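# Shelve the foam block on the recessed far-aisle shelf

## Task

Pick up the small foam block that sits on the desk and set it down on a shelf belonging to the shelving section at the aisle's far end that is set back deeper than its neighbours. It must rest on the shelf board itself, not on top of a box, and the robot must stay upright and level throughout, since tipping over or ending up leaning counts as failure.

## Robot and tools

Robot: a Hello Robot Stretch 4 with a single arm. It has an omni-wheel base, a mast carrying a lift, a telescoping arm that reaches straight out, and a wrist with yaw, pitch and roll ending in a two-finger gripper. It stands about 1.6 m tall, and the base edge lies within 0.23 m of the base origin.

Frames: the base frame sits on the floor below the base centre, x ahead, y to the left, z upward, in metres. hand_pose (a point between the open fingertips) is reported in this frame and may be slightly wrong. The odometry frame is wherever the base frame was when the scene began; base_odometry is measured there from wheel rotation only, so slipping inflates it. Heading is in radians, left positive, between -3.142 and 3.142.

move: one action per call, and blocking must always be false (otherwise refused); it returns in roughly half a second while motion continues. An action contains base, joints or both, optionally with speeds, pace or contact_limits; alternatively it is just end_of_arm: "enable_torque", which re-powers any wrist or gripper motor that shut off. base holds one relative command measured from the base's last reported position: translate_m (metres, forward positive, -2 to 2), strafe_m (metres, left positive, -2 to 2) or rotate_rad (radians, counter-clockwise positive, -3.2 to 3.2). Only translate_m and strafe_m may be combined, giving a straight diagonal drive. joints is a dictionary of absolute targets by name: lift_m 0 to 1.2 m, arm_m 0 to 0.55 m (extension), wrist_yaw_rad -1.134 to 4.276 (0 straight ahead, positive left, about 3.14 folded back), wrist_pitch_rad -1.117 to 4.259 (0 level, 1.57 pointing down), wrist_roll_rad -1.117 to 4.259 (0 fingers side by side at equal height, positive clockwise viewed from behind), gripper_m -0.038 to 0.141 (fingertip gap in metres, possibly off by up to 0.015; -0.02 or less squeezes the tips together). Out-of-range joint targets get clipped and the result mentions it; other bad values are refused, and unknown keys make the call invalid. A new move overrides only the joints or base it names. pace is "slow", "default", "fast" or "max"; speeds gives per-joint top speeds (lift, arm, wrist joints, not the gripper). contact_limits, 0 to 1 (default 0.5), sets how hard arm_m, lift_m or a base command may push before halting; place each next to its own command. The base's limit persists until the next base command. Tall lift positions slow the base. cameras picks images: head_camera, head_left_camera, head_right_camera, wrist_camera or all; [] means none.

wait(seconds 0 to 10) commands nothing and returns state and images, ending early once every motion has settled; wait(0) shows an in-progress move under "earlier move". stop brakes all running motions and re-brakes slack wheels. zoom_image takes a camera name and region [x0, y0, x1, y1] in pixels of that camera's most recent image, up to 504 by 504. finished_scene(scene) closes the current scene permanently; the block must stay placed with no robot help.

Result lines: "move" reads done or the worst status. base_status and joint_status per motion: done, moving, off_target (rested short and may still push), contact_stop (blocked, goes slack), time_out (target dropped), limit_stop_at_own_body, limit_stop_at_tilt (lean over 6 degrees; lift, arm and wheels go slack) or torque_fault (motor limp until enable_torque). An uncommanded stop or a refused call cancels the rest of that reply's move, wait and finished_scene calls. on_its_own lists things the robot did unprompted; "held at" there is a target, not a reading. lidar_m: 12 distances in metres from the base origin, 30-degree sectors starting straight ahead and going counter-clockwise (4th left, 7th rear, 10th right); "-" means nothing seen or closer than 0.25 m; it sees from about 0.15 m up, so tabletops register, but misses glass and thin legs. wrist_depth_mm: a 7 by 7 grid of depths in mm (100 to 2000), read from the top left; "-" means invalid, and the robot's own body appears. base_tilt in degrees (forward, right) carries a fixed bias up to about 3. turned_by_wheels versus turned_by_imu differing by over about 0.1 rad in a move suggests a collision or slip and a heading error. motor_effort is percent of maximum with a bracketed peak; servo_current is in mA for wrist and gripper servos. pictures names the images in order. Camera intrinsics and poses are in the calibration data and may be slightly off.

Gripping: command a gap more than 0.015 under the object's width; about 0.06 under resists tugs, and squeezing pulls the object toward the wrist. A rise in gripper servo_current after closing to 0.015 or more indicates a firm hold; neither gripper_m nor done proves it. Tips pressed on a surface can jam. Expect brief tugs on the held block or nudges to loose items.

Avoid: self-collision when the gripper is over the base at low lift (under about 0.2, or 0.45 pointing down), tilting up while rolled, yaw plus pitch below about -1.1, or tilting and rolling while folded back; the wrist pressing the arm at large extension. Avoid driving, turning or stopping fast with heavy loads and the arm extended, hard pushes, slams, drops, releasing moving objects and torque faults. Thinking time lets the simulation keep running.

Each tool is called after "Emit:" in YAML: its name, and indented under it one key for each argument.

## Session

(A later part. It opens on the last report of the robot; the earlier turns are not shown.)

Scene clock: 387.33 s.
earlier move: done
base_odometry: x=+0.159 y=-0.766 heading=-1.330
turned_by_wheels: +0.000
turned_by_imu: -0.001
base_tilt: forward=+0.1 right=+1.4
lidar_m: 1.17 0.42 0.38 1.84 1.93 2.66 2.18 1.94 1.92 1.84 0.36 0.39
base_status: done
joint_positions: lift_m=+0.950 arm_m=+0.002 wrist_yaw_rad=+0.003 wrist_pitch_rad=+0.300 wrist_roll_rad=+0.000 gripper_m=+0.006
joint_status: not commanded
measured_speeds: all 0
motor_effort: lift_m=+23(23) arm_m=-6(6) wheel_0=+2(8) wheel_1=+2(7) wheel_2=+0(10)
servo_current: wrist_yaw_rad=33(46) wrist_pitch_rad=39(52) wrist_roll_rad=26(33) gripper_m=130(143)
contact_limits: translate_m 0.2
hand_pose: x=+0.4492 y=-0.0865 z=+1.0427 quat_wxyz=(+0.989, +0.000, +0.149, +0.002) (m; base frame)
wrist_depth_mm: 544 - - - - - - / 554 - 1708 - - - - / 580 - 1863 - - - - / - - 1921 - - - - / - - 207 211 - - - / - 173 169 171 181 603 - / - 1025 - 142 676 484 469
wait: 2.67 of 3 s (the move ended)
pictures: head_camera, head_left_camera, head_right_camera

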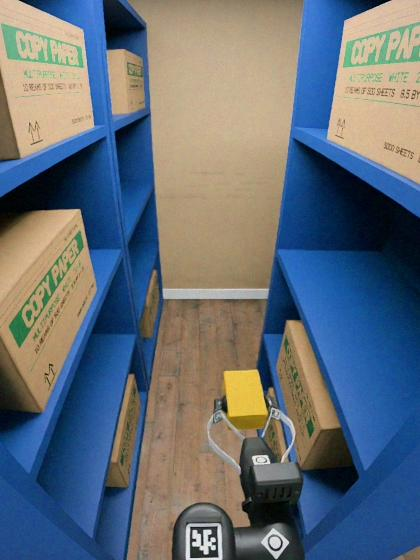

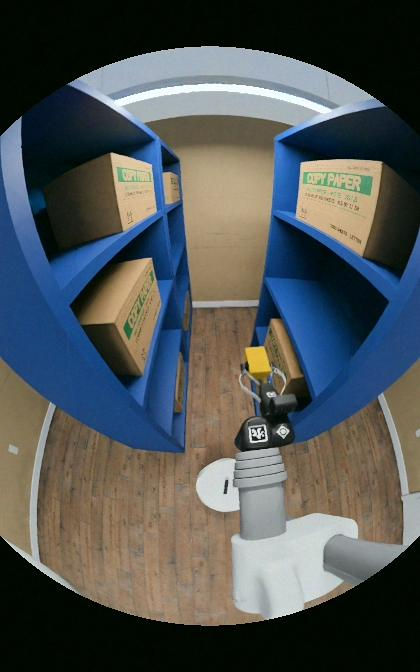

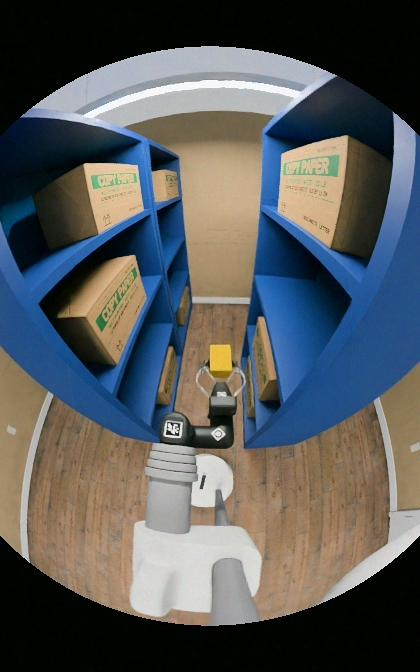

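Emit:
zoom_image:
  camera: "head_camera"
  region: [90, 230, 310, 520]

Emit:
zoom_image:
  camera: "head_camera"
  region: [90, 0, 320, 260]

Scaled by 1.738 from the camera's 420x560 image, which has a finer 1200x1600 frame.

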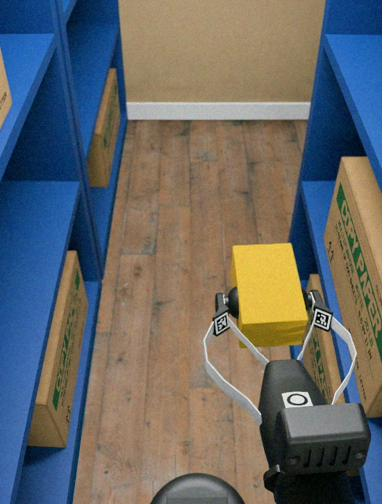

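Scaled by 1.938 from the camera's 420x560 image, which has a finer 1200x1600 frame.

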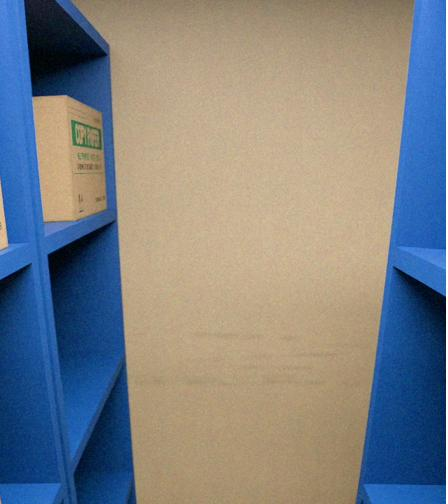

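Emit:
move:
  base: {"translate_m": 0.6, "strafe_m": 0.0}
  contact_limits: {"translate_m": 0.2}
  blocking: false
  cameras: []

Emit:
wait:
  seconds: 4
  cameras: ["head_camera", "head_right_camera"]

Scene clock: 417.30 s.
move: moving
base_odometry: x=+0.166 y=-0.798 heading=-1.330
turned_by_wheels: +0.000
turned_by_imu: -0.001
base_tilt: forward=+0.3 right=+1.3
lidar_m: 1.15 0.41 0.36 1.86 1.94 2.69 2.21 1.97 1.92 1.85 0.37 0.40
base_status: translate_m moving; strafe_m moving
joint_positions: lift_m=+0.950 arm_m=+0.002 wrist_yaw_rad=+0.003 wrist_pitch_rad=+0.300 wrist_roll_rad=+0.000 gripper_m=+0.006
joint_status: not commanded
measured_speeds: translate_m=+0.123 strafe_m=+0.000 rotate_rad=-0.005 lift_m=+0.000 arm_m=+0.000 wrist_yaw_rad=+0.000 wrist_pitch_rad=+0.000 wrist_roll_rad=+0.000
motor_effort: lift_m=+23(23) arm_m=-6(6) wheel_0=+6(6) wheel_1=+7(7) wheel_2=-9(10)
servo_current: wrist_yaw_rad=33(46) wrist_pitch_rad=46(52) wrist_roll_rad=26(33) gripper_m=124(137)
contact_limits: translate_m 0.2
hand_pose: x=+0.4492 y=-0.0865 z=+1.0427 quat_wxyz=(+0.989, +0.000, +0.149, +0.002) (m; base frame)
wrist_depth_mm: - - - - - - - / 544 - 1756 - - - - / 574 - 1863 - - - - / - - 1921 - - - - / - - 206 211 - - - / - 172 170 171 180 609 - / - - - 142 640 466 469
pictures: none
No camera images: "cameras" was empty.

Scene clock: 420.27 s.
earlier move: done
base_odometry: x=+0.302 y=-1.349 heading=-1.329
turned_by_wheels: +0.000
turned_by_imu: -0.001
base_tilt: forward=+0.3 right=+1.4
lidar_m: 1.19 0.42 0.29 0.27 0.29 0.43 3.25 0.41 0.30 0.27 0.28 0.40
base_status: done
joint_positions: lift_m=+0.950 arm_m=+0.002 wrist_yaw_rad=+0.003 wrist_pitch_rad=+0.300 wrist_roll_rad=+0.000 gripper_m=+0.006
joint_status: not commanded
measured_speeds: all 0
motor_effort: lift_m=+23(23) arm_m=-6(6) wheel_0=+3(7) wheel_1=+2(7) wheel_2=+0(11)
servo_current: wrist_yaw_rad=39(52) wrist_pitch_rad=39(52) wrist_roll_rad=26(33) gripper_m=117(137)
contact_limits: translate_m 0.2
hand_pose: x=+0.4491 y=-0.0865 z=+1.0427 quat_wxyz=(+0.989, +0.000, +0.149, +0.002) (m; base frame)
wrist_depth_mm: - - 1160 - - 1160 - / 1182 - 1205 - - 1205 296 / - - 1281 - - - 309 / - - 1366 - - 1308 319 / - - 221 210 - 1366 330 / - 173 171 172 179 379 - / - 1078 175 142 1499 368 373
wait: 2.97 of 4 s (the move ended)
pictures: head_camera, head_right_camera

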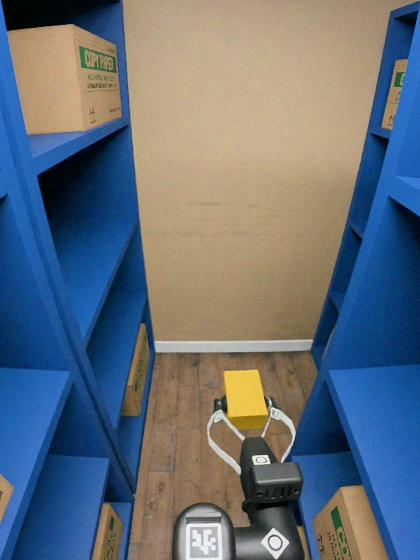

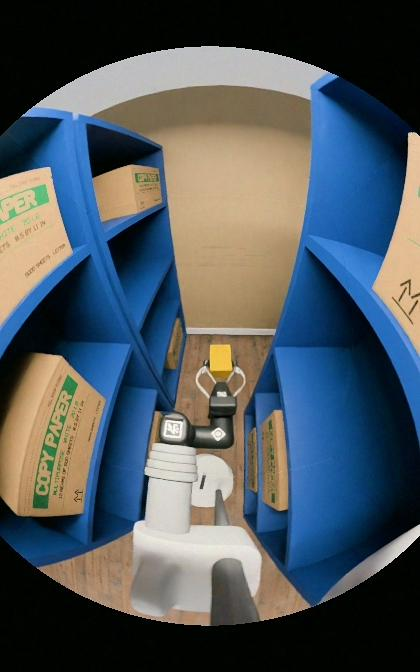

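Emit:
move:
  base: {"translate_m": 0.75, "strafe_m": 0.0}
  contact_limits: {"translate_m": 0.2}
  blocking: false
  cameras: []

Emit:
wait:
  seconds: 4.5
  cameras: ["head_camera", "head_right_camera"]

Scene clock: 447.33 s.
move: moving
base_odometry: x=+0.310 y=-1.380 heading=-1.329
turned_by_wheels: +0.000
turned_by_imu: -0.001
base_tilt: forward=+0.3 right=+1.5
lidar_m: 1.15 0.42 0.29 0.27 0.30 0.44 2.81 0.43 0.29 0.27 0.29 0.39
base_status: translate_m moving; strafe_m moving
joint_positions: lift_m=+0.950 arm_m=+0.002 wrist_yaw_rad=+0.003 wrist_pitch_rad=+0.300 wrist_roll_rad=+0.000 gripper_m=+0.006
joint_status: not commanded
measured_speeds: translate_m=+0.124 strafe_m=+0.001 rotate_rad=-0.005 lift_m=+0.000 arm_m=+0.000 wrist_yaw_rad=+0.000 wrist_pitch_rad=+0.000 wrist_roll_rad=+0.000
motor_effort: lift_m=+23(23) arm_m=-6(6) wheel_0=+6(7) wheel_1=+4(6) wheel_2=-9(10)
servo_current: wrist_yaw_rad=33(33) wrist_pitch_rad=46(52) wrist_roll_rad=33(33) gripper_m=124(137)
contact_limits: translate_m 0.2
hand_pose: x=+0.4491 y=-0.0865 z=+1.0427 quat_wxyz=(+0.989, +0.000, +0.149, +0.002) (m; base frame)
wrist_depth_mm: - - - - - 1118 - / 1118 - - - - 1205 289 / - - 1229 - - 1281 287 / - - 1308 - - 1366 301 / - - 208 211 - 1336 312 / - 173 171 170 179 357 - / - 1118 174 142 1464 349 342
pictures: none
No camera images: "cameras" was empty.

Scene clock: 450.90 s.
earlier move: done
base_odometry: x=+0.482 y=-2.077 heading=-1.329
turned_by_wheels: +0.000
turned_by_imu: -0.001
base_tilt: forward=+0.5 right=+1.4
lidar_m: 0.76 0.42 0.29 0.27 0.28 0.42 - 0.42 0.31 0.63 0.76 0.79
base_status: done
joint_positions: lift_m=+0.950 arm_m=+0.002 wrist_yaw_rad=+0.003 wrist_pitch_rad=+0.300 wrist_roll_rad=+0.000 gripper_m=+0.006
joint_status: not commanded
measured_speeds: all 0
motor_effort: lift_m=+23(23) arm_m=-6(6) wheel_0=+2(7) wheel_1=+0(7) wheel_2=+0(11)
servo_current: wrist_yaw_rad=39(52) wrist_pitch_rad=46(59) wrist_roll_rad=33(33) gripper_m=124(143)
contact_limits: translate_m 0.2
hand_pose: x=+0.4491 y=-0.0865 z=+1.0427 quat_wxyz=(+0.989, +0.000, +0.149, +0.002) (m; base frame)
wrist_depth_mm: - - - - - - - / - - - - - - - / - - - - - - - / 554 - - - - - - / - - 206 211 - - - / - 172 171 171 179 - - / - - - 142 - - -
wait: 3.57 of 4.5 s (the move ended)
pictures: head_camera, head_right_camera

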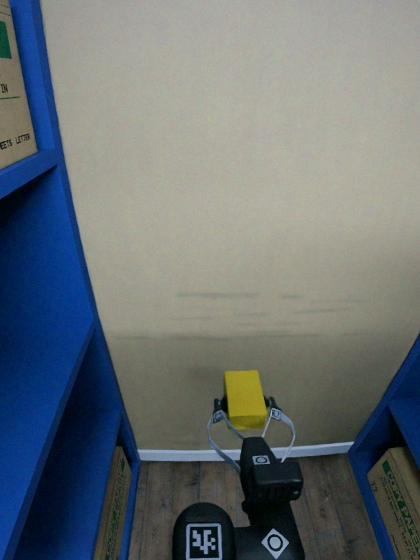

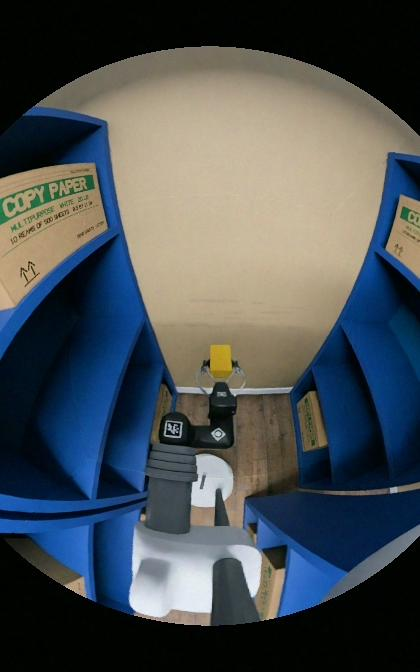

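Emit:
move:
  base: {"translate_m": 0.4, "strafe_m": -0.04}
  joints: {"wrist_yaw_rad": -1.1}
  contact_limits: {"translate_m": 0.2}
  blocking: false
  cameras: []

Emit:
wait:
  seconds: 3
  cameras: ["wrist_camera", "head_right_camera"]

Scene clock: 471.47 s.
move: moving
base_odometry: x=+0.486 y=-2.109 heading=-1.329
turned_by_wheels: +0.000
turned_by_imu: -0.001
base_tilt: forward=+0.5 right=+1.2
lidar_m: 0.72 0.40 0.27 0.27 0.28 0.42 1.13 0.42 0.34 0.72 0.76 0.77
base_status: translate_m moving; strafe_m moving
joint_positions: lift_m=+0.950 arm_m=+0.002 wrist_yaw_rad=-0.603 wrist_pitch_rad=+0.300 wrist_roll_rad=+0.000 gripper_m=+0.006
joint_status: wrist_yaw_rad moving
measured_speeds: translate_m=+0.122 strafe_m=-0.012 rotate_rad=+0.002 lift_m=+0.000 arm_m=+0.000 wrist_yaw_rad=-1.806 wrist_pitch_rad=+0.000 wrist_roll_rad=+0.000
motor_effort: lift_m=+23(23) arm_m=-6(6) wheel_0=+8(8) wheel_1=+4(6) wheel_2=-8(9)
servo_current: wrist_yaw_rad=111(111) wrist_pitch_rad=46(52) wrist_roll_rad=26(33) gripper_m=124(137)
contact_limits: translate_m 0.2
hand_pose: x=+0.3507 y=-0.2283 z=+1.0427 quat_wxyz=(+0.944, +0.044, +0.143, -0.294) (m; base frame)
wrist_depth_mm: - - - - - - - / - - - - - - 931 / - - - - 798 - - / - - - - - - - / - - 206 211 - - - / - 172 170 172 179 - - / - - - 141 - - -
pictures: none
No camera images: "cameras" was empty.

Scene clock: 473.80 s.
earlier move: done
base_odometry: x=+0.539 y=-2.475 heading=-1.329
turned_by_wheels: +0.000
turned_by_imu: -0.001
base_tilt: forward=+0.2 right=+1.3
lidar_m: 0.35 0.38 0.33 0.31 0.33 0.48 1.05 0.59 0.72 0.69 0.52 0.38
base_status: done
joint_positions: lift_m=+0.950 arm_m=+0.002 wrist_yaw_rad=-1.097 wrist_pitch_rad=+0.300 wrist_roll_rad=+0.000 gripper_m=+0.006
joint_status: all done
measured_speeds: all 0
motor_effort: lift_m=+23(23) arm_m=-6(6) wheel_0=+2(8) wheel_1=+1(6) wheel_2=+1(10)
servo_current: wrist_yaw_rad=39(111) wrist_pitch_rad=33(52) wrist_roll_rad=26(33) gripper_m=130(137)
contact_limits: translate_m 0.2
hand_pose: x=+0.2214 y=-0.2850 z=+1.0427 quat_wxyz=(+0.844, +0.078, +0.128, -0.515) (m; base frame)
wrist_depth_mm: - - - 609 - - - / - - - 627 - - - / - - - - - - - / - - - 683 - - - / - - 207 211 - - - / - 172 170 171 179 - - / - - - 142 - - -
wait: 2.33 of 3 s (the move ended)
pictures: head_right_camera, wrist_camera
camera_calibration:
wrist_camera: T_world_to_cam=[[-0.902885, -0.42626, 0.0556888, -0.00242128], [-0.182495, 0.262774, -0.947441, 1.15617], [0.389223, -0.865594, -0.315045, 0.225268], [0, 0, 0, 1]] pos_world=[0.121129, -0.109852, 1.1665]

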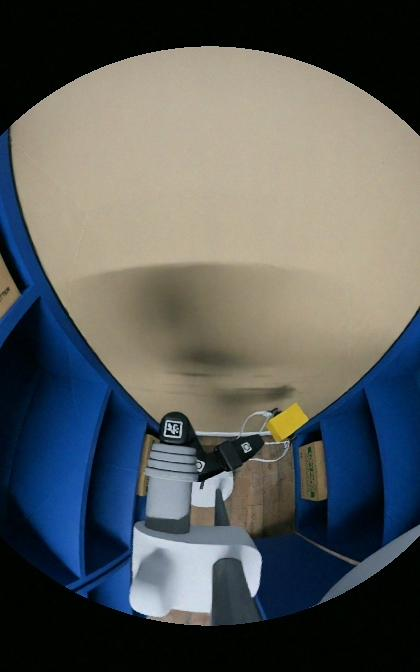

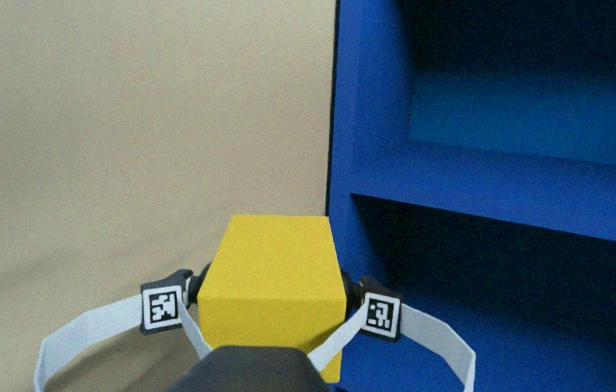

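Emit:
move:
  base: {"rotate_rad": -1.588}
  joints: {"wrist_yaw_rad": 0.0}
  speeds: {"wrist_yaw_rad": 0.6}
  contact_limits: {"rotate_rad": 0.25}
  blocking: false
  cameras: []

Emit:
wait:
  seconds: 3
  cameras: ["all"]

Scene clock: 489.27 s.
move: moving
base_odometry: x=+0.539 y=-2.475 heading=-1.558
turned_by_wheels: -0.229
turned_by_imu: -0.226
base_tilt: forward=+0.4 right=+1.4
lidar_m: 0.37 0.36 0.36 0.31 0.32 0.40 0.76 0.59 0.65 0.69 0.70 0.43
base_status: rotate_rad moving
joint_positions: lift_m=+0.950 arm_m=+0.002 wrist_yaw_rad=-0.851 wrist_pitch_rad=+0.300 wrist_roll_rad=+0.000 gripper_m=+0.006
joint_status: wrist_yaw_rad moving
measured_speeds: translate_m=+0.001 strafe_m=-0.002 rotate_rad=-0.870 lift_m=+0.000 arm_m=+0.000 wrist_yaw_rad=+0.601 wrist_pitch_rad=+0.000 wrist_roll_rad=+0.000
motor_effort: lift_m=+23(23) arm_m=-6(6) wheel_0=+5(7) wheel_1=+6(8) wheel_2=+7(7)
servo_current: wrist_yaw_rad=52(65) wrist_pitch_rad=33(59) wrist_roll_rad=26(33) gripper_m=124(130)
contact_limits: rotate_rad 0.25
hand_pose: x=+0.2893 y=-0.2648 z=+1.0427 quat_wxyz=(+0.901, +0.062, +0.136, -0.408) (m; base frame)
wrist_depth_mm: - - - 580 - - - / - - - - - - - / - - - - - - - / - - - 647 - - - / - - 206 211 - - - / - 172 170 171 179 - - / - - - 142 - - -
pictures: none
No camera images: "cameras" was empty.

Scene clock: 491.27 s.
earlier move: done
base_odometry: x=+0.539 y=-2.475 heading=-2.916
turned_by_wheels: -1.359
turned_by_imu: -1.342
base_tilt: forward=+0.3 right=+1.2
lidar_m: 0.69 0.53 0.38 0.36 0.38 0.35 0.33 0.35 0.47 1.02 0.60 0.73
base_status: done
joint_positions: lift_m=+0.950 arm_m=+0.002 wrist_yaw_rad=-0.004 wrist_pitch_rad=+0.300 wrist_roll_rad=+0.000 gripper_m=+0.006
joint_status: all done
measured_speeds: all 0
motor_effort: lift_m=+23(23) arm_m=-6(6) wheel_0=+2(7) wheel_1=+0(9) wheel_2=+2(8)
servo_current: wrist_yaw_rad=39(78) wrist_pitch_rad=39(59) wrist_roll_rad=26(39) gripper_m=130(137)
contact_limits: rotate_rad 0.25
hand_pose: x=+0.4485 y=-0.0884 z=+1.0427 quat_wxyz=(+0.989, +0.000, +0.149, -0.002) (m; base frame)
wrist_depth_mm: - 831 - - - - - / - - - - - - - / - - - - - - - / - - - - - - - / - 991 206 211 - - - / - 172 170 171 179 - - / - - - 142 - - 609
wait: 2.00 of 3 s (the move ended)
pictures: head_camera, head_left_camera, head_right_camera, wrist_camera
camera_calibration:
wrist_camera: T_world_to_cam=[[-0.0365802, -0.997778, 0.0556889, -0.152594], [-0.317263, -0.041248, -0.94744, 1.17953], [0.947632, -0.0523255, -0.315049, 0.12847], [0, 0, 0, 1]] pos_world=[0.246896, -0.0968795, 1.1665]

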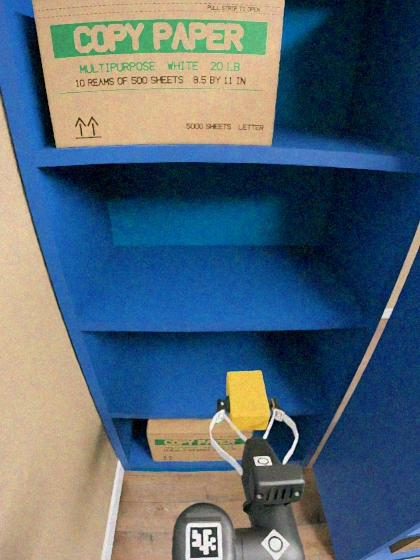

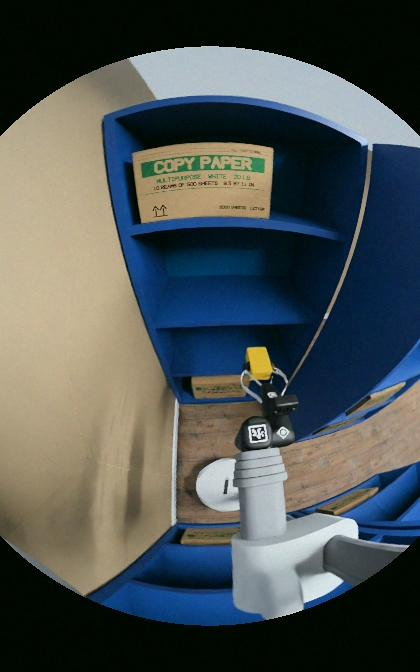

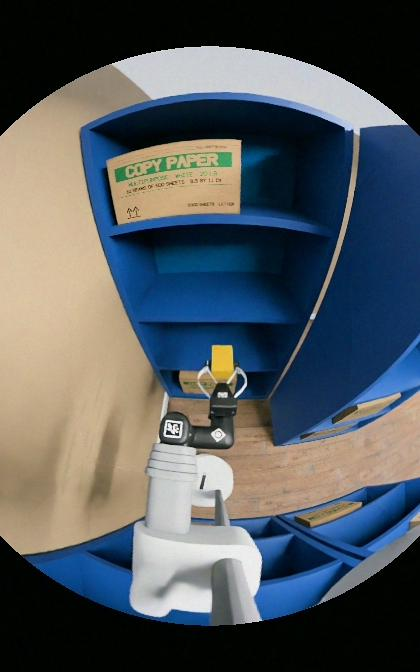

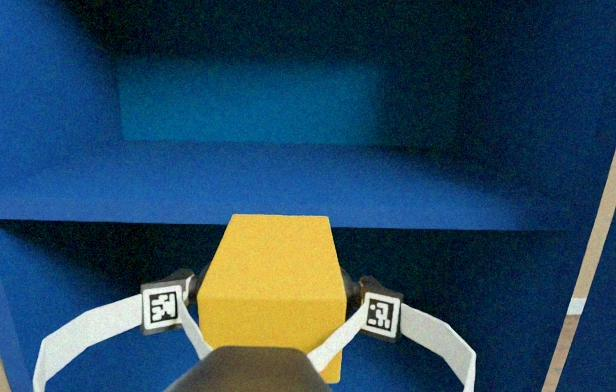

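Emit:
move:
  joints: {"lift_m": 0.54}
  blocking: false
  cameras: []

Emit:
wait:
  seconds: 4
  cameras: ["wrist_camera", "head_camera"]

Scene clock: 508.13 s.
move: moving
base_odometry: x=+0.539 y=-2.475 heading=-2.916
turned_by_wheels: +0.000
turned_by_imu: -0.001
base_tilt: forward=+0.5 right=+1.5
lidar_m: 0.68 0.52 0.38 0.36 0.38 0.32 0.32 0.35 0.47 1.01 0.59 0.73
base_status: not commanded
joint_positions: lift_m=+0.911 arm_m=+0.002 wrist_yaw_rad=-0.004 wrist_pitch_rad=+0.300 wrist_roll_rad=+0.000 gripper_m=+0.006
joint_status: lift_m moving
measured_speeds: translate_m=+0.000 strafe_m=+0.000 rotate_rad=+0.000 lift_m=-0.149 arm_m=+0.000 wrist_yaw_rad=+0.000 wrist_pitch_rad=+0.000 wrist_roll_rad=+0.000
motor_effort: lift_m=+12(19) arm_m=-6(6) wheel_0=+2(2) wheel_1=+0(0) wheel_2=+2(2)
servo_current: wrist_yaw_rad=33(46) wrist_pitch_rad=26(52) wrist_roll_rad=33(33) gripper_m=124(137)
contact_limits: rotate_rad 0.25
hand_pose: x=+0.4485 y=-0.0884 z=+1.0041 quat_wxyz=(+0.989, +0.000, +0.149, -0.002) (m; base frame)
wrist_depth_mm: - 831 - - - - - / - - - - - - - / - - - - - - - / - - - - - - - / - 991 206 212 - - - / - 172 170 171 180 - - / - - - 142 - - 603
pictures: none
No camera images: "cameras" was empty.

Scene clock: 510.27 s.
earlier move: done
base_odometry: x=+0.539 y=-2.475 heading=-2.916
turned_by_wheels: +0.000
turned_by_imu: +0.000
base_tilt: forward=+0.5 right=+1.4
lidar_m: 0.68 0.53 0.39 0.36 0.38 0.33 0.32 0.33 0.46 1.03 0.59 0.72
base_status: not commanded
joint_positions: lift_m=+0.540 arm_m=+0.002 wrist_yaw_rad=-0.004 wrist_pitch_rad=+0.300 wrist_roll_rad=+0.000 gripper_m=+0.006
joint_status: all done
measured_speeds: all 0
motor_effort: lift_m=+15(19) arm_m=-6(6) wheel_0=+2(2) wheel_1=+0(0) wheel_2=+2(2)
servo_current: wrist_yaw_rad=33(46) wrist_pitch_rad=26(52) wrist_roll_rad=26(33) gripper_m=137(137)
contact_limits: rotate_rad 0.25
hand_pose: x=+0.4485 y=-0.0884 z=+0.6334 quat_wxyz=(+0.989, +0.000, +0.149, -0.002) (m; base frame)
wrist_depth_mm: - 831 - - - - - / - - - - - - - / - - - - - - - / - - - - - - - / - - 208 211 - - 539 / - 173 170 171 179 - 585 / - 621 603 142 - - 603
wait: 2.13 of 4 s (the move ended)
pictures: head_camera, wrist_camera
camera_calibration:
wrist_camera: T_world_to_cam=[[-0.0365801, -0.997778, 0.0556891, -0.1298], [-0.317268, -0.0412479, -0.947438, 0.791735], [0.94763, -0.0523257, -0.315054, -0.000476736], [0, 0, 0, 1]] pos_world=[0.246896, -0.0968795, 0.757198]

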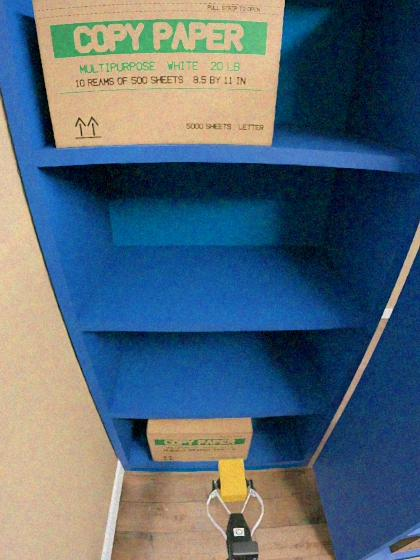

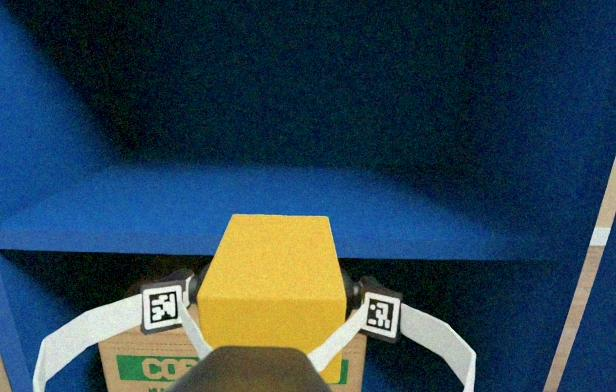

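Emit:
move:
  joints: {"arm_m": 0.4}
  speeds: {"arm_m": 0.25}
  contact_limits: {"arm_m": 0.2}
  blocking: false
  cameras: []

Emit:
wait:
  seconds: 4
  cameras: ["wrist_camera", "head_camera"]

Scene clock: 525.30 s.
move: moving
base_odometry: x=+0.539 y=-2.475 heading=-2.916
turned_by_wheels: +0.000
turned_by_imu: -0.001
base_tilt: forward=+0.5 right=+1.3
lidar_m: 0.69 0.52 0.39 0.35 0.38 0.34 0.31 0.33 0.47 1.04 0.60 0.72
base_status: not commanded
joint_positions: lift_m=+0.540 arm_m=+0.054 wrist_yaw_rad=-0.004 wrist_pitch_rad=+0.300 wrist_roll_rad=+0.000 gripper_m=+0.006
joint_status: arm_m moving
measured_speeds: translate_m=+0.000 strafe_m=+0.000 rotate_rad=+0.000 lift_m=+0.000 arm_m=+0.198 wrist_yaw_rad=+0.000 wrist_pitch_rad=+0.000 wrist_roll_rad=+0.000
motor_effort: lift_m=+15(15) arm_m=+10(10) wheel_0=+2(2) wheel_1=+0(0) wheel_2=+2(2)
servo_current: wrist_yaw_rad=46(46) wrist_pitch_rad=26(52) wrist_roll_rad=20(33) gripper_m=130(130)
contact_limits: arm_m 0.2; rotate_rad 0.25
hand_pose: x=+0.5005 y=-0.0884 z=+0.6334 quat_wxyz=(+0.989, +0.000, +0.149, -0.002) (m; base frame)
wrist_depth_mm: - 778 - - - - - / - - - - - - - / - - - - - - - / - - - - - - - / - - 207 211 - - 500 / - 174 170 172 179 - - / - 559 554 142 - - -
pictures: none
No camera images: "cameras" was empty.

Scene clock: 527.30 s.
earlier move: done
base_odometry: x=+0.539 y=-2.475 heading=-2.916
turned_by_wheels: +0.000
turned_by_imu: +0.000
base_tilt: forward=+0.4 right=+1.4
lidar_m: 0.69 0.53 0.39 0.36 0.37 0.34 0.31 0.33 0.45 1.04 0.60 0.70
base_status: not commanded
joint_positions: lift_m=+0.540 arm_m=+0.400 wrist_yaw_rad=-0.003 wrist_pitch_rad=+0.300 wrist_roll_rad=+0.000 gripper_m=+0.006
joint_status: all done
measured_speeds: all 0
motor_effort: lift_m=+15(15) arm_m=+7(10) wheel_0=+2(2) wheel_1=+0(0) wheel_2=+2(2)
servo_current: wrist_yaw_rad=33(52) wrist_pitch_rad=59(59) wrist_roll_rad=33(33) gripper_m=130(137)
contact_limits: arm_m 0.2; rotate_rad 0.25
hand_pose: x=+0.8459 y=-0.0884 z=+0.6334 quat_wxyz=(+0.989, +0.000, +0.149, -0.002) (m; base frame)
wrist_depth_mm: - - - - - - - / - - - - - - - / - - - - - - - / - - - - - - - / - - 206 211 - - - / - 172 170 171 179 - - / - - - 142 - - -
wait: 2.00 of 4 s (the move ended)
pictures: head_camera, wrist_camera
camera_calibration:
wrist_camera: T_world_to_cam=[[-0.0364545, -0.997782, 0.055689, -0.115339], [-0.317263, -0.0412878, -0.947438, 0.917784], [0.947637, -0.0522064, -0.315055, -0.376978], [0, 0, 0, 1]] pos_world=[0.644213, -0.0968702, 0.757198]

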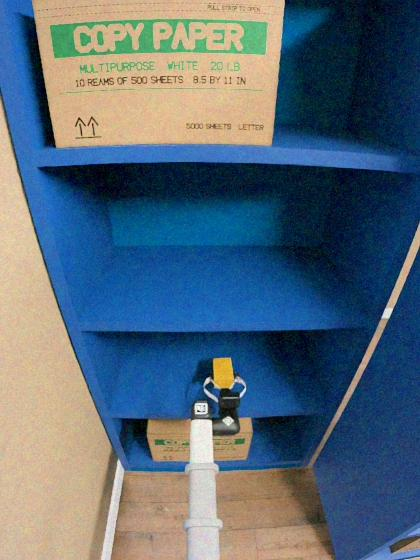

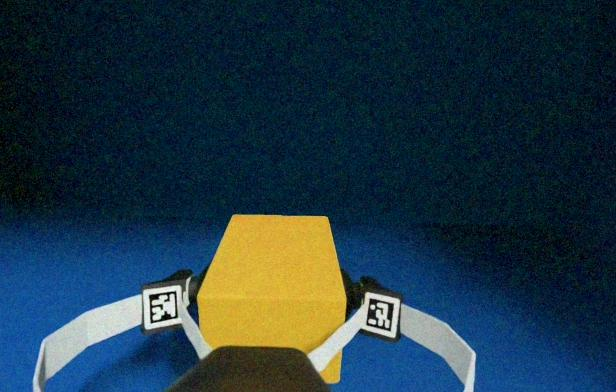

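Emit:
move:
  joints: {"lift_m": 0.478}
  speeds: {"lift_m": 0.08}
  contact_limits: {"lift_m": 0.15}
  blocking: false
  cameras: []

Emit:
wait:
  seconds: 3
  cameras: ["wrist_camera", "head_camera"]

Scene clock: 532.67 s.
move: moving
base_odometry: x=+0.539 y=-2.475 heading=-2.916
turned_by_wheels: +0.000
turned_by_imu: -0.001
base_tilt: forward=+0.4 right=+1.3
lidar_m: 0.68 0.53 0.39 0.36 0.39 0.34 0.32 0.34 0.48 1.02 0.60 0.72
base_status: not commanded
joint_positions: lift_m=+0.510 arm_m=+0.400 wrist_yaw_rad=-0.003 wrist_pitch_rad=+0.300 wrist_roll_rad=+0.000 gripper_m=+0.006
joint_status: lift_m moving
measured_speeds: translate_m=+0.000 strafe_m=+0.000 rotate_rad=+0.000 lift_m=-0.080 arm_m=+0.000 wrist_yaw_rad=+0.000 wrist_pitch_rad=+0.000 wrist_roll_rad=+0.000
motor_effort: lift_m=+14(15) arm_m=+7(7) wheel_0=+2(2) wheel_1=+0(0) wheel_2=+2(2)
servo_current: wrist_yaw_rad=39(46) wrist_pitch_rad=39(46) wrist_roll_rad=33(33) gripper_m=130(137)
contact_limits: arm_m 0.2; lift_m 0.15; rotate_rad 0.25
hand_pose: x=+0.8459 y=-0.0884 z=+0.6031 quat_wxyz=(+0.989, +0.000, +0.149, -0.002) (m; base frame)
wrist_depth_mm: - - - - - - - / - - - - - - - / - - - - - - - / - - - - - - - / - - 207 211 - - - / - 172 171 171 179 - - / - - - 142 - - -
pictures: none
No camera images: "cameras" was empty.

Scene clock: 533.50 s.
earlier move: done
base_odometry: x=+0.539 y=-2.475 heading=-2.916
turned_by_wheels: +0.000
turned_by_imu: +0.000
base_tilt: forward=+0.4 right=+1.4
lidar_m: 0.68 0.55 0.38 0.35 0.37 0.34 0.31 0.33 0.47 1.02 0.60 0.71
base_status: not commanded
joint_positions: lift_m=+0.478 arm_m=+0.400 wrist_yaw_rad=-0.003 wrist_pitch_rad=+0.300 wrist_roll_rad=+0.000 gripper_m=+0.006
joint_status: all done
measured_speeds: all 0
motor_effort: lift_m=+14(16) arm_m=+7(7) wheel_0=+2(2) wheel_1=+0(0) wheel_2=+2(2)
servo_current: wrist_yaw_rad=39(46) wrist_pitch_rad=39(52) wrist_roll_rad=33(39) gripper_m=130(137)
contact_limits: arm_m 0.2; lift_m 0.15; rotate_rad 0.25
hand_pose: x=+0.8459 y=-0.0884 z=+0.5714 quat_wxyz=(+0.989, +0.000, +0.149, -0.002) (m; base frame)
wrist_depth_mm: - - - - - - - / - - - - - - - / - - - - - - - / - - - - - - - / - - 207 211 - - - / - 171 171 171 180 - - / 198 202 175 142 203 196 -
wait: 0.83 of 3 s (the move ended)
pictures: head_camera, wrist_camera
camera_calibration:
wrist_camera: T_world_to_cam=[[-0.0364534, -0.997782, 0.0556891, -0.111888], [-0.317263, -0.0412882, -0.947438, 0.859063], [0.947637, -0.0522054, -0.315054, -0.396506], [0, 0, 0, 1]] pos_world=[0.644214, -0.0968701, 0.695219]

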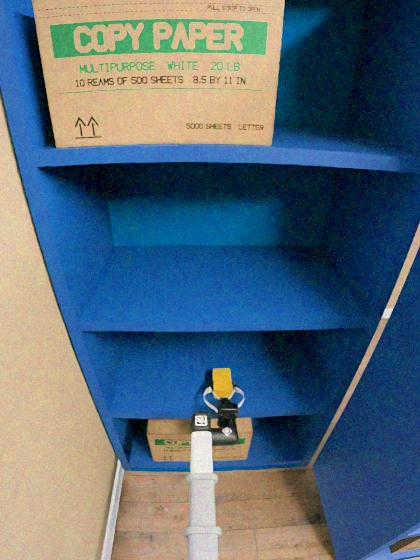

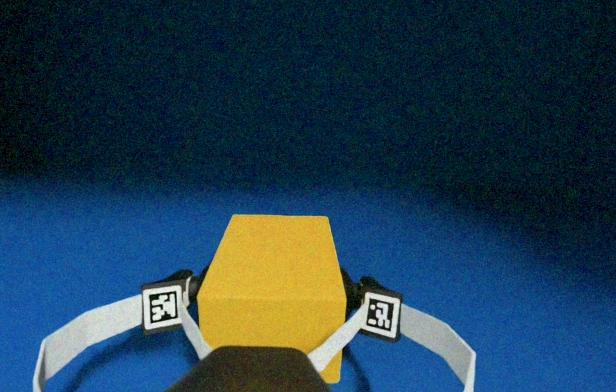

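Emit:
move:
  joints: {"lift_m": 0.47}
  speeds: {"lift_m": 0.02}
  contact_limits: {"lift_m": 0.1}
  blocking: false
  cameras: []

Emit:
wait:
  seconds: 2
  cameras: ["wrist_camera"]

Scene clock: 544.23 s.
move: moving
base_odometry: x=+0.539 y=-2.475 heading=-2.916
turned_by_wheels: +0.000
turned_by_imu: -0.001
base_tilt: forward=+0.4 right=+1.2
lidar_m: 0.69 0.53 0.39 0.35 0.39 0.34 0.30 0.33 0.48 1.02 0.59 0.72
base_status: not commanded
joint_positions: lift_m=+0.470 arm_m=+0.400 wrist_yaw_rad=-0.003 wrist_pitch_rad=+0.300 wrist_roll_rad=+0.000 gripper_m=+0.006
joint_status: lift_m moving
measured_speeds: all 0
motor_effort: lift_m=+14(15) arm_m=+7(7) wheel_0=+2(2) wheel_1=+0(0) wheel_2=+2(2)
servo_current: wrist_yaw_rad=46(46) wrist_pitch_rad=46(46) wrist_roll_rad=26(33) gripper_m=130(130)
contact_limits: arm_m 0.2; lift_m 0.1; rotate_rad 0.25
hand_pose: x=+0.8459 y=-0.0884 z=+0.5634 quat_wxyz=(+0.989, +0.000, +0.149, -0.002) (m; base frame)
wrist_depth_mm: - - - - - - - / - - - - - - - / - - - - - - - / - - - - - - - / - - 206 211 - - - / - 172 171 171 179 - - / - 193 175 143 192 193 209
pictures: none
No camera images: "cameras" was empty.

Scene clock: 544.50 s.
earlier move: done
base_odometry: x=+0.539 y=-2.475 heading=-2.916
turned_by_wheels: +0.000
turned_by_imu: +0.000
base_tilt: forward=+0.4 right=+1.3
lidar_m: 0.68 0.53 0.38 0.35 0.39 0.34 0.32 0.32 0.47 1.02 0.60 0.72
base_status: not commanded
joint_positions: lift_m=+0.470 arm_m=+0.400 wrist_yaw_rad=-0.003 wrist_pitch_rad=+0.300 wrist_roll_rad=+0.000 gripper_m=+0.006
joint_status: all done
measured_speeds: all 0
motor_effort: lift_m=+15(15) arm_m=+6(7) wheel_0=+2(2) wheel_1=+0(0) wheel_2=+2(2)
servo_current: wrist_yaw_rad=39(46) wrist_pitch_rad=46(52) wrist_roll_rad=33(33) gripper_m=117(130)
contact_limits: arm_m 0.2; lift_m 0.1; rotate_rad 0.25
hand_pose: x=+0.8459 y=-0.0884 z=+0.5634 quat_wxyz=(+0.989, +0.000, +0.149, -0.002) (m; base frame)
wrist_depth_mm: - - - - - - - / - - - - - - - / - - - - - - - / - - - - - - - / - - 207 211 - - - / - 172 170 171 179 - - / - 193 175 142 193 193 210
wait: 0.27 of 2 s (the move ended)
pictures: wrist_camera
camera_calibration:
wrist_camera: T_world_to_cam=[[-0.0364535, -0.997782, 0.0556891, -0.111441], [-0.317263, -0.0412882, -0.947438, 0.851465], [0.947637, -0.0522055, -0.315054, -0.399034], [0, 0, 0, 1]] pos_world=[0.644215, -0.0968701, 0.687199]

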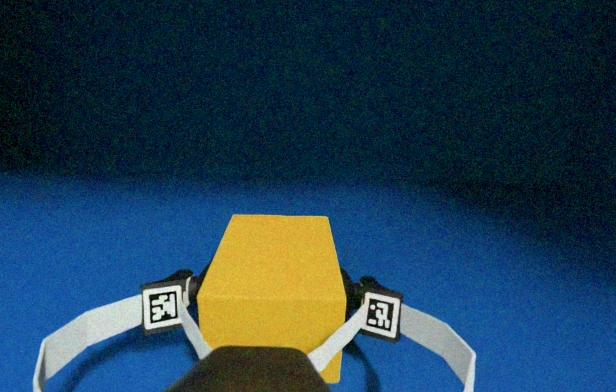

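Emit:
move:
  joints: {"lift_m": 0.464}
  speeds: {"lift_m": 0.02}
  contact_limits: {"lift_m": 0.1}
  blocking: false
  cameras: []

Emit:
wait:
  seconds: 2
  cameras: ["wrist_camera", "head_camera"]

Emit:
zoom_image:
  camera: "head_camera"
  region: [160, 340, 300, 460]

Scene clock: 550.40 s.
move: moving
base_odometry: x=+0.539 y=-2.475 heading=-2.916
turned_by_wheels: +0.000
turned_by_imu: -0.001
base_tilt: forward=+0.4 right=+1.3
lidar_m: 0.68 0.52 0.38 0.36 0.38 0.34 0.31 0.33 0.49 1.04 0.60 0.71
base_status: not commanded
joint_positions: lift_m=+0.464 arm_m=+0.400 wrist_yaw_rad=-0.003 wrist_pitch_rad=+0.300 wrist_roll_rad=+0.000 gripper_m=+0.006
joint_status: lift_m moving
measured_speeds: all 0
motor_effort: lift_m=+14(15) arm_m=+7(7) wheel_0=+2(2) wheel_1=+0(0) wheel_2=+2(2)
servo_current: wrist_yaw_rad=33(46) wrist_pitch_rad=39(59) wrist_roll_rad=33(33) gripper_m=130(137)
contact_limits: arm_m 0.2; lift_m 0.1; rotate_rad 0.25
hand_pose: x=+0.8459 y=-0.0884 z=+0.5575 quat_wxyz=(+0.989, +0.000, +0.149, -0.002) (m; base frame)
wrist_depth_mm: - - - - - - - / - - - - - - - / - - - - - - - / - - - - - - - / - - 198 208 - - - / - 173 170 171 179 - - / - 191 175 142 191 190 208
pictures: none
No camera images: "cameras" was empty.

Scene clock: 550.57 s.
earlier move: done
base_odometry: x=+0.539 y=-2.475 heading=-2.916
turned_by_wheels: +0.000
turned_by_imu: +0.000
base_tilt: forward=+0.3 right=+1.3
lidar_m: 0.69 0.52 0.38 0.35 0.37 0.34 0.31 0.34 0.47 1.02 0.59 0.73
base_status: not commanded
joint_positions: lift_m=+0.464 arm_m=+0.400 wrist_yaw_rad=-0.003 wrist_pitch_rad=+0.300 wrist_roll_rad=+0.000 gripper_m=+0.006
joint_status: all done
measured_speeds: all 0
motor_effort: lift_m=+13(15) arm_m=+7(7) wheel_0=+2(2) wheel_1=+0(0) wheel_2=+2(2)
servo_current: wrist_yaw_rad=39(46) wrist_pitch_rad=39(59) wrist_roll_rad=26(33) gripper_m=117(137)
contact_limits: arm_m 0.2; lift_m 0.1; rotate_rad 0.25
hand_pose: x=+0.8459 y=-0.0884 z=+0.5575 quat_wxyz=(+0.989, +0.000, +0.149, -0.002) (m; base frame)
wrist_depth_mm: - - - - - - - / - - - - - - - / - - - - - - - / - - - - - - - / - - 198 208 - - - / - 172 170 171 178 - - / - 191 174 143 191 191 209
wait: 0.17 of 2 s (the move ended)
pictures: head_camera, wrist_camera
camera_calibration:
wrist_camera: T_world_to_cam=[[-0.0364537, -0.997782, 0.055689, -0.111112], [-0.317263, -0.041288, -0.947438, 0.845872], [0.947637, -0.0522057, -0.315054, -0.400896], [0, 0, 0, 1]] pos_world=[0.644217, -0.0968702, 0.681295]

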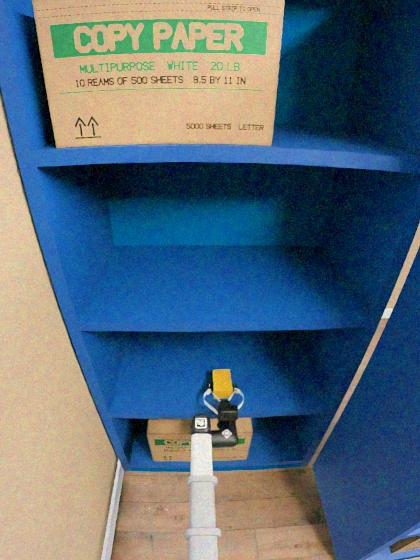

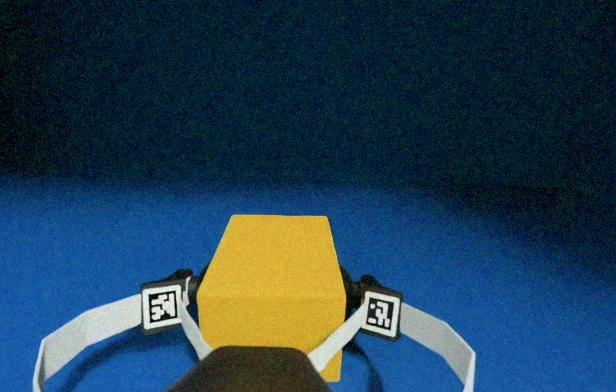

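Scaled by 3.600 from the camera's 420x560 image, which has a finer 1200x1600 frame.

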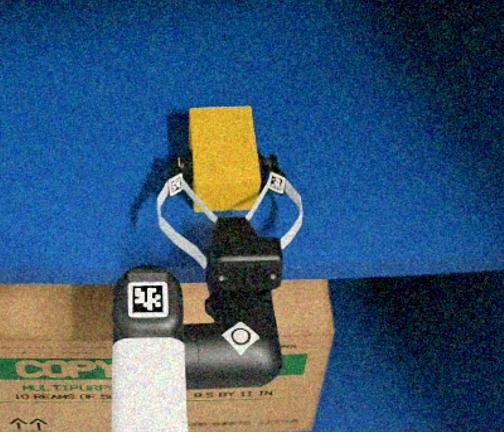

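Emit:
move:
  joints: {"lift_m": 0.46}
  speeds: {"lift_m": 0.02}
  contact_limits: {"lift_m": 0.1}
  blocking: false
  cameras: []

Emit:
wait:
  seconds: 2
  cameras: ["wrist_camera", "head_camera"]

Emit:
zoom_image:
  camera: "wrist_camera"
  region: [140, 200, 420, 392]

Scene clock: 557.50 s.
move: moving
base_odometry: x=+0.539 y=-2.475 heading=-2.916
turned_by_wheels: +0.000
turned_by_imu: -0.001
base_tilt: forward=+0.3 right=+1.3
lidar_m: 0.70 0.55 0.37 0.35 0.39 0.34 0.32 0.34 0.47 1.03 0.58 0.72
base_status: not commanded
joint_positions: lift_m=+0.461 arm_m=+0.400 wrist_yaw_rad=-0.003 wrist_pitch_rad=+0.299 wrist_roll_rad=+0.000 gripper_m=+0.006
joint_status: lift_m moving
measured_speeds: all 0
motor_effort: lift_m=+12(15) arm_m=+6(7) wheel_0=+2(2) wheel_1=+0(0) wheel_2=+2(2)
servo_current: wrist_yaw_rad=39(39) wrist_pitch_rad=39(52) wrist_roll_rad=26(39) gripper_m=130(130)
contact_limits: arm_m 0.2; lift_m 0.1; rotate_rad 0.25
hand_pose: x=+0.8459 y=-0.0884 z=+0.5537 quat_wxyz=(+0.989, +0.000, +0.149, -0.002) (m; base frame)
wrist_depth_mm: - - - - - - - / - - - - - - - / - - - - - - - / - - - - - - - / - - 205 207 - - - / - 172 170 172 179 - - / - 190 174 143 196 182 197
pictures: none
No camera images: "cameras" was empty.

Scene clock: 557.57 s.
earlier move: done
base_odometry: x=+0.539 y=-2.475 heading=-2.916
turned_by_wheels: +0.000
turned_by_imu: +0.000
base_tilt: forward=+0.3 right=+1.4
lidar_m: 0.69 0.51 0.39 0.35 0.39 0.34 0.32 0.34 0.46 1.03 0.59 0.74
base_status: not commanded
joint_positions: lift_m=+0.461 arm_m=+0.400 wrist_yaw_rad=-0.003 wrist_pitch_rad=+0.299 wrist_roll_rad=+0.000 gripper_m=+0.006
joint_status: all done
measured_speeds: all 0
motor_effort: lift_m=+12(15) arm_m=+7(7) wheel_0=+2(2) wheel_1=+0(0) wheel_2=+2(2)
servo_current: wrist_yaw_rad=33(39) wrist_pitch_rad=33(52) wrist_roll_rad=33(39) gripper_m=117(130)
contact_limits: arm_m 0.2; lift_m 0.1; rotate_rad 0.25
hand_pose: x=+0.8459 y=-0.0884 z=+0.5537 quat_wxyz=(+0.989, +0.000, +0.149, -0.002) (m; base frame)
wrist_depth_mm: - - - - - - - / - - - - - - - / - - - - - - - / - - - - - - - / - - 204 208 - - - / - 172 170 172 179 - - / - 190 175 143 196 182 198
wait: 0.07 of 2 s (the move ended)
pictures: head_camera, wrist_camera
camera_calibration:
wrist_camera: T_world_to_cam=[[-0.0364853, -0.997782, 0.0556703, -0.110865], [-0.316726, -0.0412898, -0.947618, 0.841996], [0.947815, -0.0522064, -0.314517, -0.402566], [0, 0, 0, 1]] pos_world=[0.644195, -0.0968701, 0.677448]

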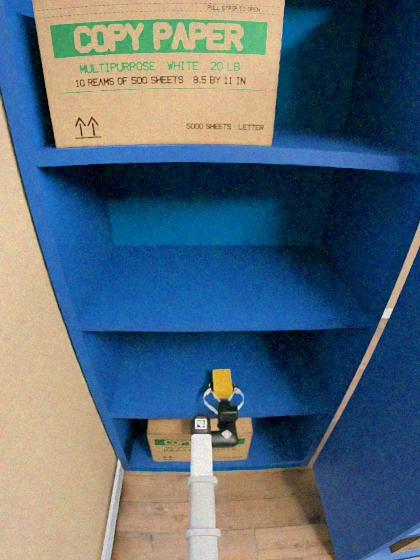

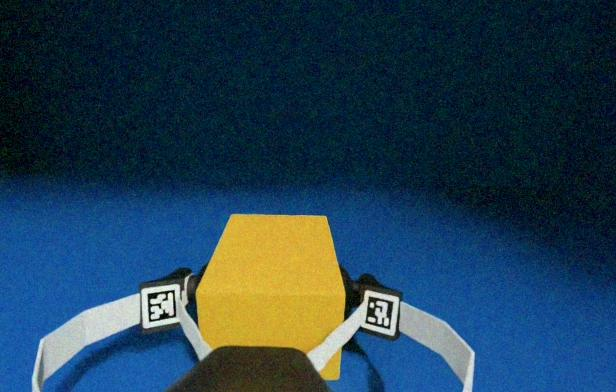

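Scaled by 1.800.

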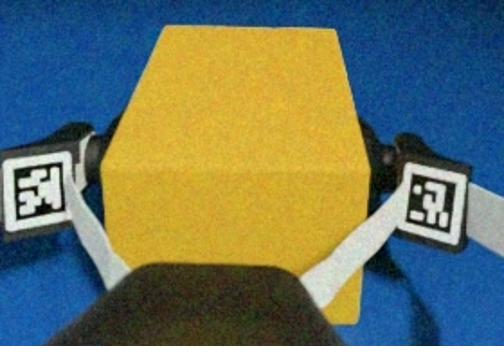

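Emit:
move:
  joints: {"lift_m": 0.458}
  speeds: {"lift_m": 0.02}
  contact_limits: {"lift_m": 0.1}
  blocking: false
  cameras: []

Emit:
wait:
  seconds: 2
  cameras: ["wrist_camera"]

Emit:
zoom_image:
  camera: "wrist_camera"
  region: [140, 200, 420, 392]

Scene clock: 565.40 s.
move: done
base_odometry: x=+0.539 y=-2.475 heading=-2.916
turned_by_wheels: +0.000
turned_by_imu: -0.001
base_tilt: forward=+0.4 right=+1.2
lidar_m: 0.69 0.55 0.37 0.34 0.38 0.35 0.31 0.32 0.47 1.04 0.59 0.73
base_status: not commanded
joint_positions: lift_m=+0.459 arm_m=+0.400 wrist_yaw_rad=-0.003 wrist_pitch_rad=+0.298 wrist_roll_rad=+0.000 gripper_m=+0.006
joint_status: all done
measured_speeds: all 0
motor_effort: lift_m=+11(12) arm_m=+7(7) wheel_0=+2(2) wheel_1=+0(0) wheel_2=+2(2)
servo_current: wrist_yaw_rad=39(46) wrist_pitch_rad=26(46) wrist_roll_rad=26(33) gripper_m=124(130)
contact_limits: arm_m 0.2; lift_m 0.1; rotate_rad 0.25
hand_pose: x=+0.8460 y=-0.0884 z=+0.5521 quat_wxyz=(+0.989, +0.000, +0.149, -0.002) (m; base frame)
wrist_depth_mm: - - - - - - - / - - - - - - - / - - - - - - - / - - - - - - - / - - 204 206 - - - / - 173 170 172 179 - - / - 190 175 143 196 189 197
pictures: none
No camera images: "cameras" was empty.

Scene clock: 567.40 s.
base_odometry: x=+0.539 y=-2.475 heading=-2.916
turned_by_wheels: +0.000
turned_by_imu: +0.000
base_tilt: forward=+0.4 right=+1.4
lidar_m: 0.68 0.53 0.39 0.35 0.38 0.34 0.29 0.33 0.47 1.01 0.59 0.72
base_status: not commanded
joint_positions: lift_m=+0.459 arm_m=+0.400 wrist_yaw_rad=-0.003 wrist_pitch_rad=+0.298 wrist_roll_rad=+0.000 gripper_m=+0.006
joint_status: all done
measured_speeds: all 0
motor_effort: lift_m=+11(12) arm_m=+6(7) wheel_0=+2(2) wheel_1=+0(0) wheel_2=+2(2)
servo_current: wrist_yaw_rad=33(46) wrist_pitch_rad=33(46) wrist_roll_rad=33(33) gripper_m=111(130)
contact_limits: arm_m 0.2; lift_m 0.1; rotate_rad 0.25
hand_pose: x=+0.8460 y=-0.0884 z=+0.5521 quat_wxyz=(+0.989, +0.000, +0.149, -0.002) (m; base frame)
wrist_depth_mm: - - - - - - - / - - - - - - - / - - - - - - - / - - - - - - - / - - 204 206 - - - / - 173 171 172 178 - - / - 189 174 143 196 189 197
wait: 2.00 s; at rest by 0.27 s
pictures: wrist_camera
camera_calibration:
wrist_camera: T_world_to_cam=[[-0.0365492, -0.997782, 0.0556322, -0.110696], [-0.315639, -0.0412935, -0.94798, 0.839759], [0.948175, -0.0522076, -0.31343, -0.404077], [0, 0, 0, 1]] pos_world=[0.644151, -0.0968699, 0.675584]

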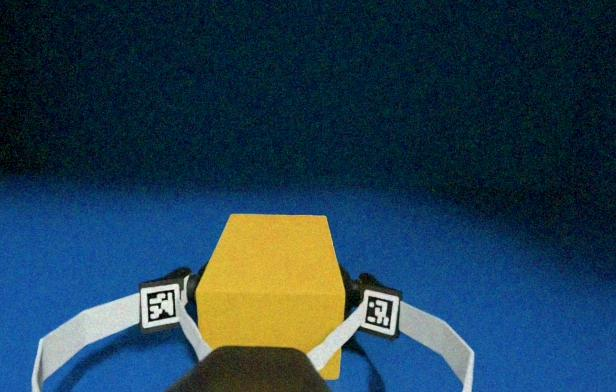

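Scaled by 1.800.

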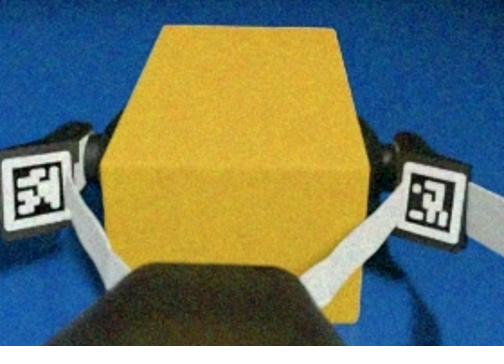

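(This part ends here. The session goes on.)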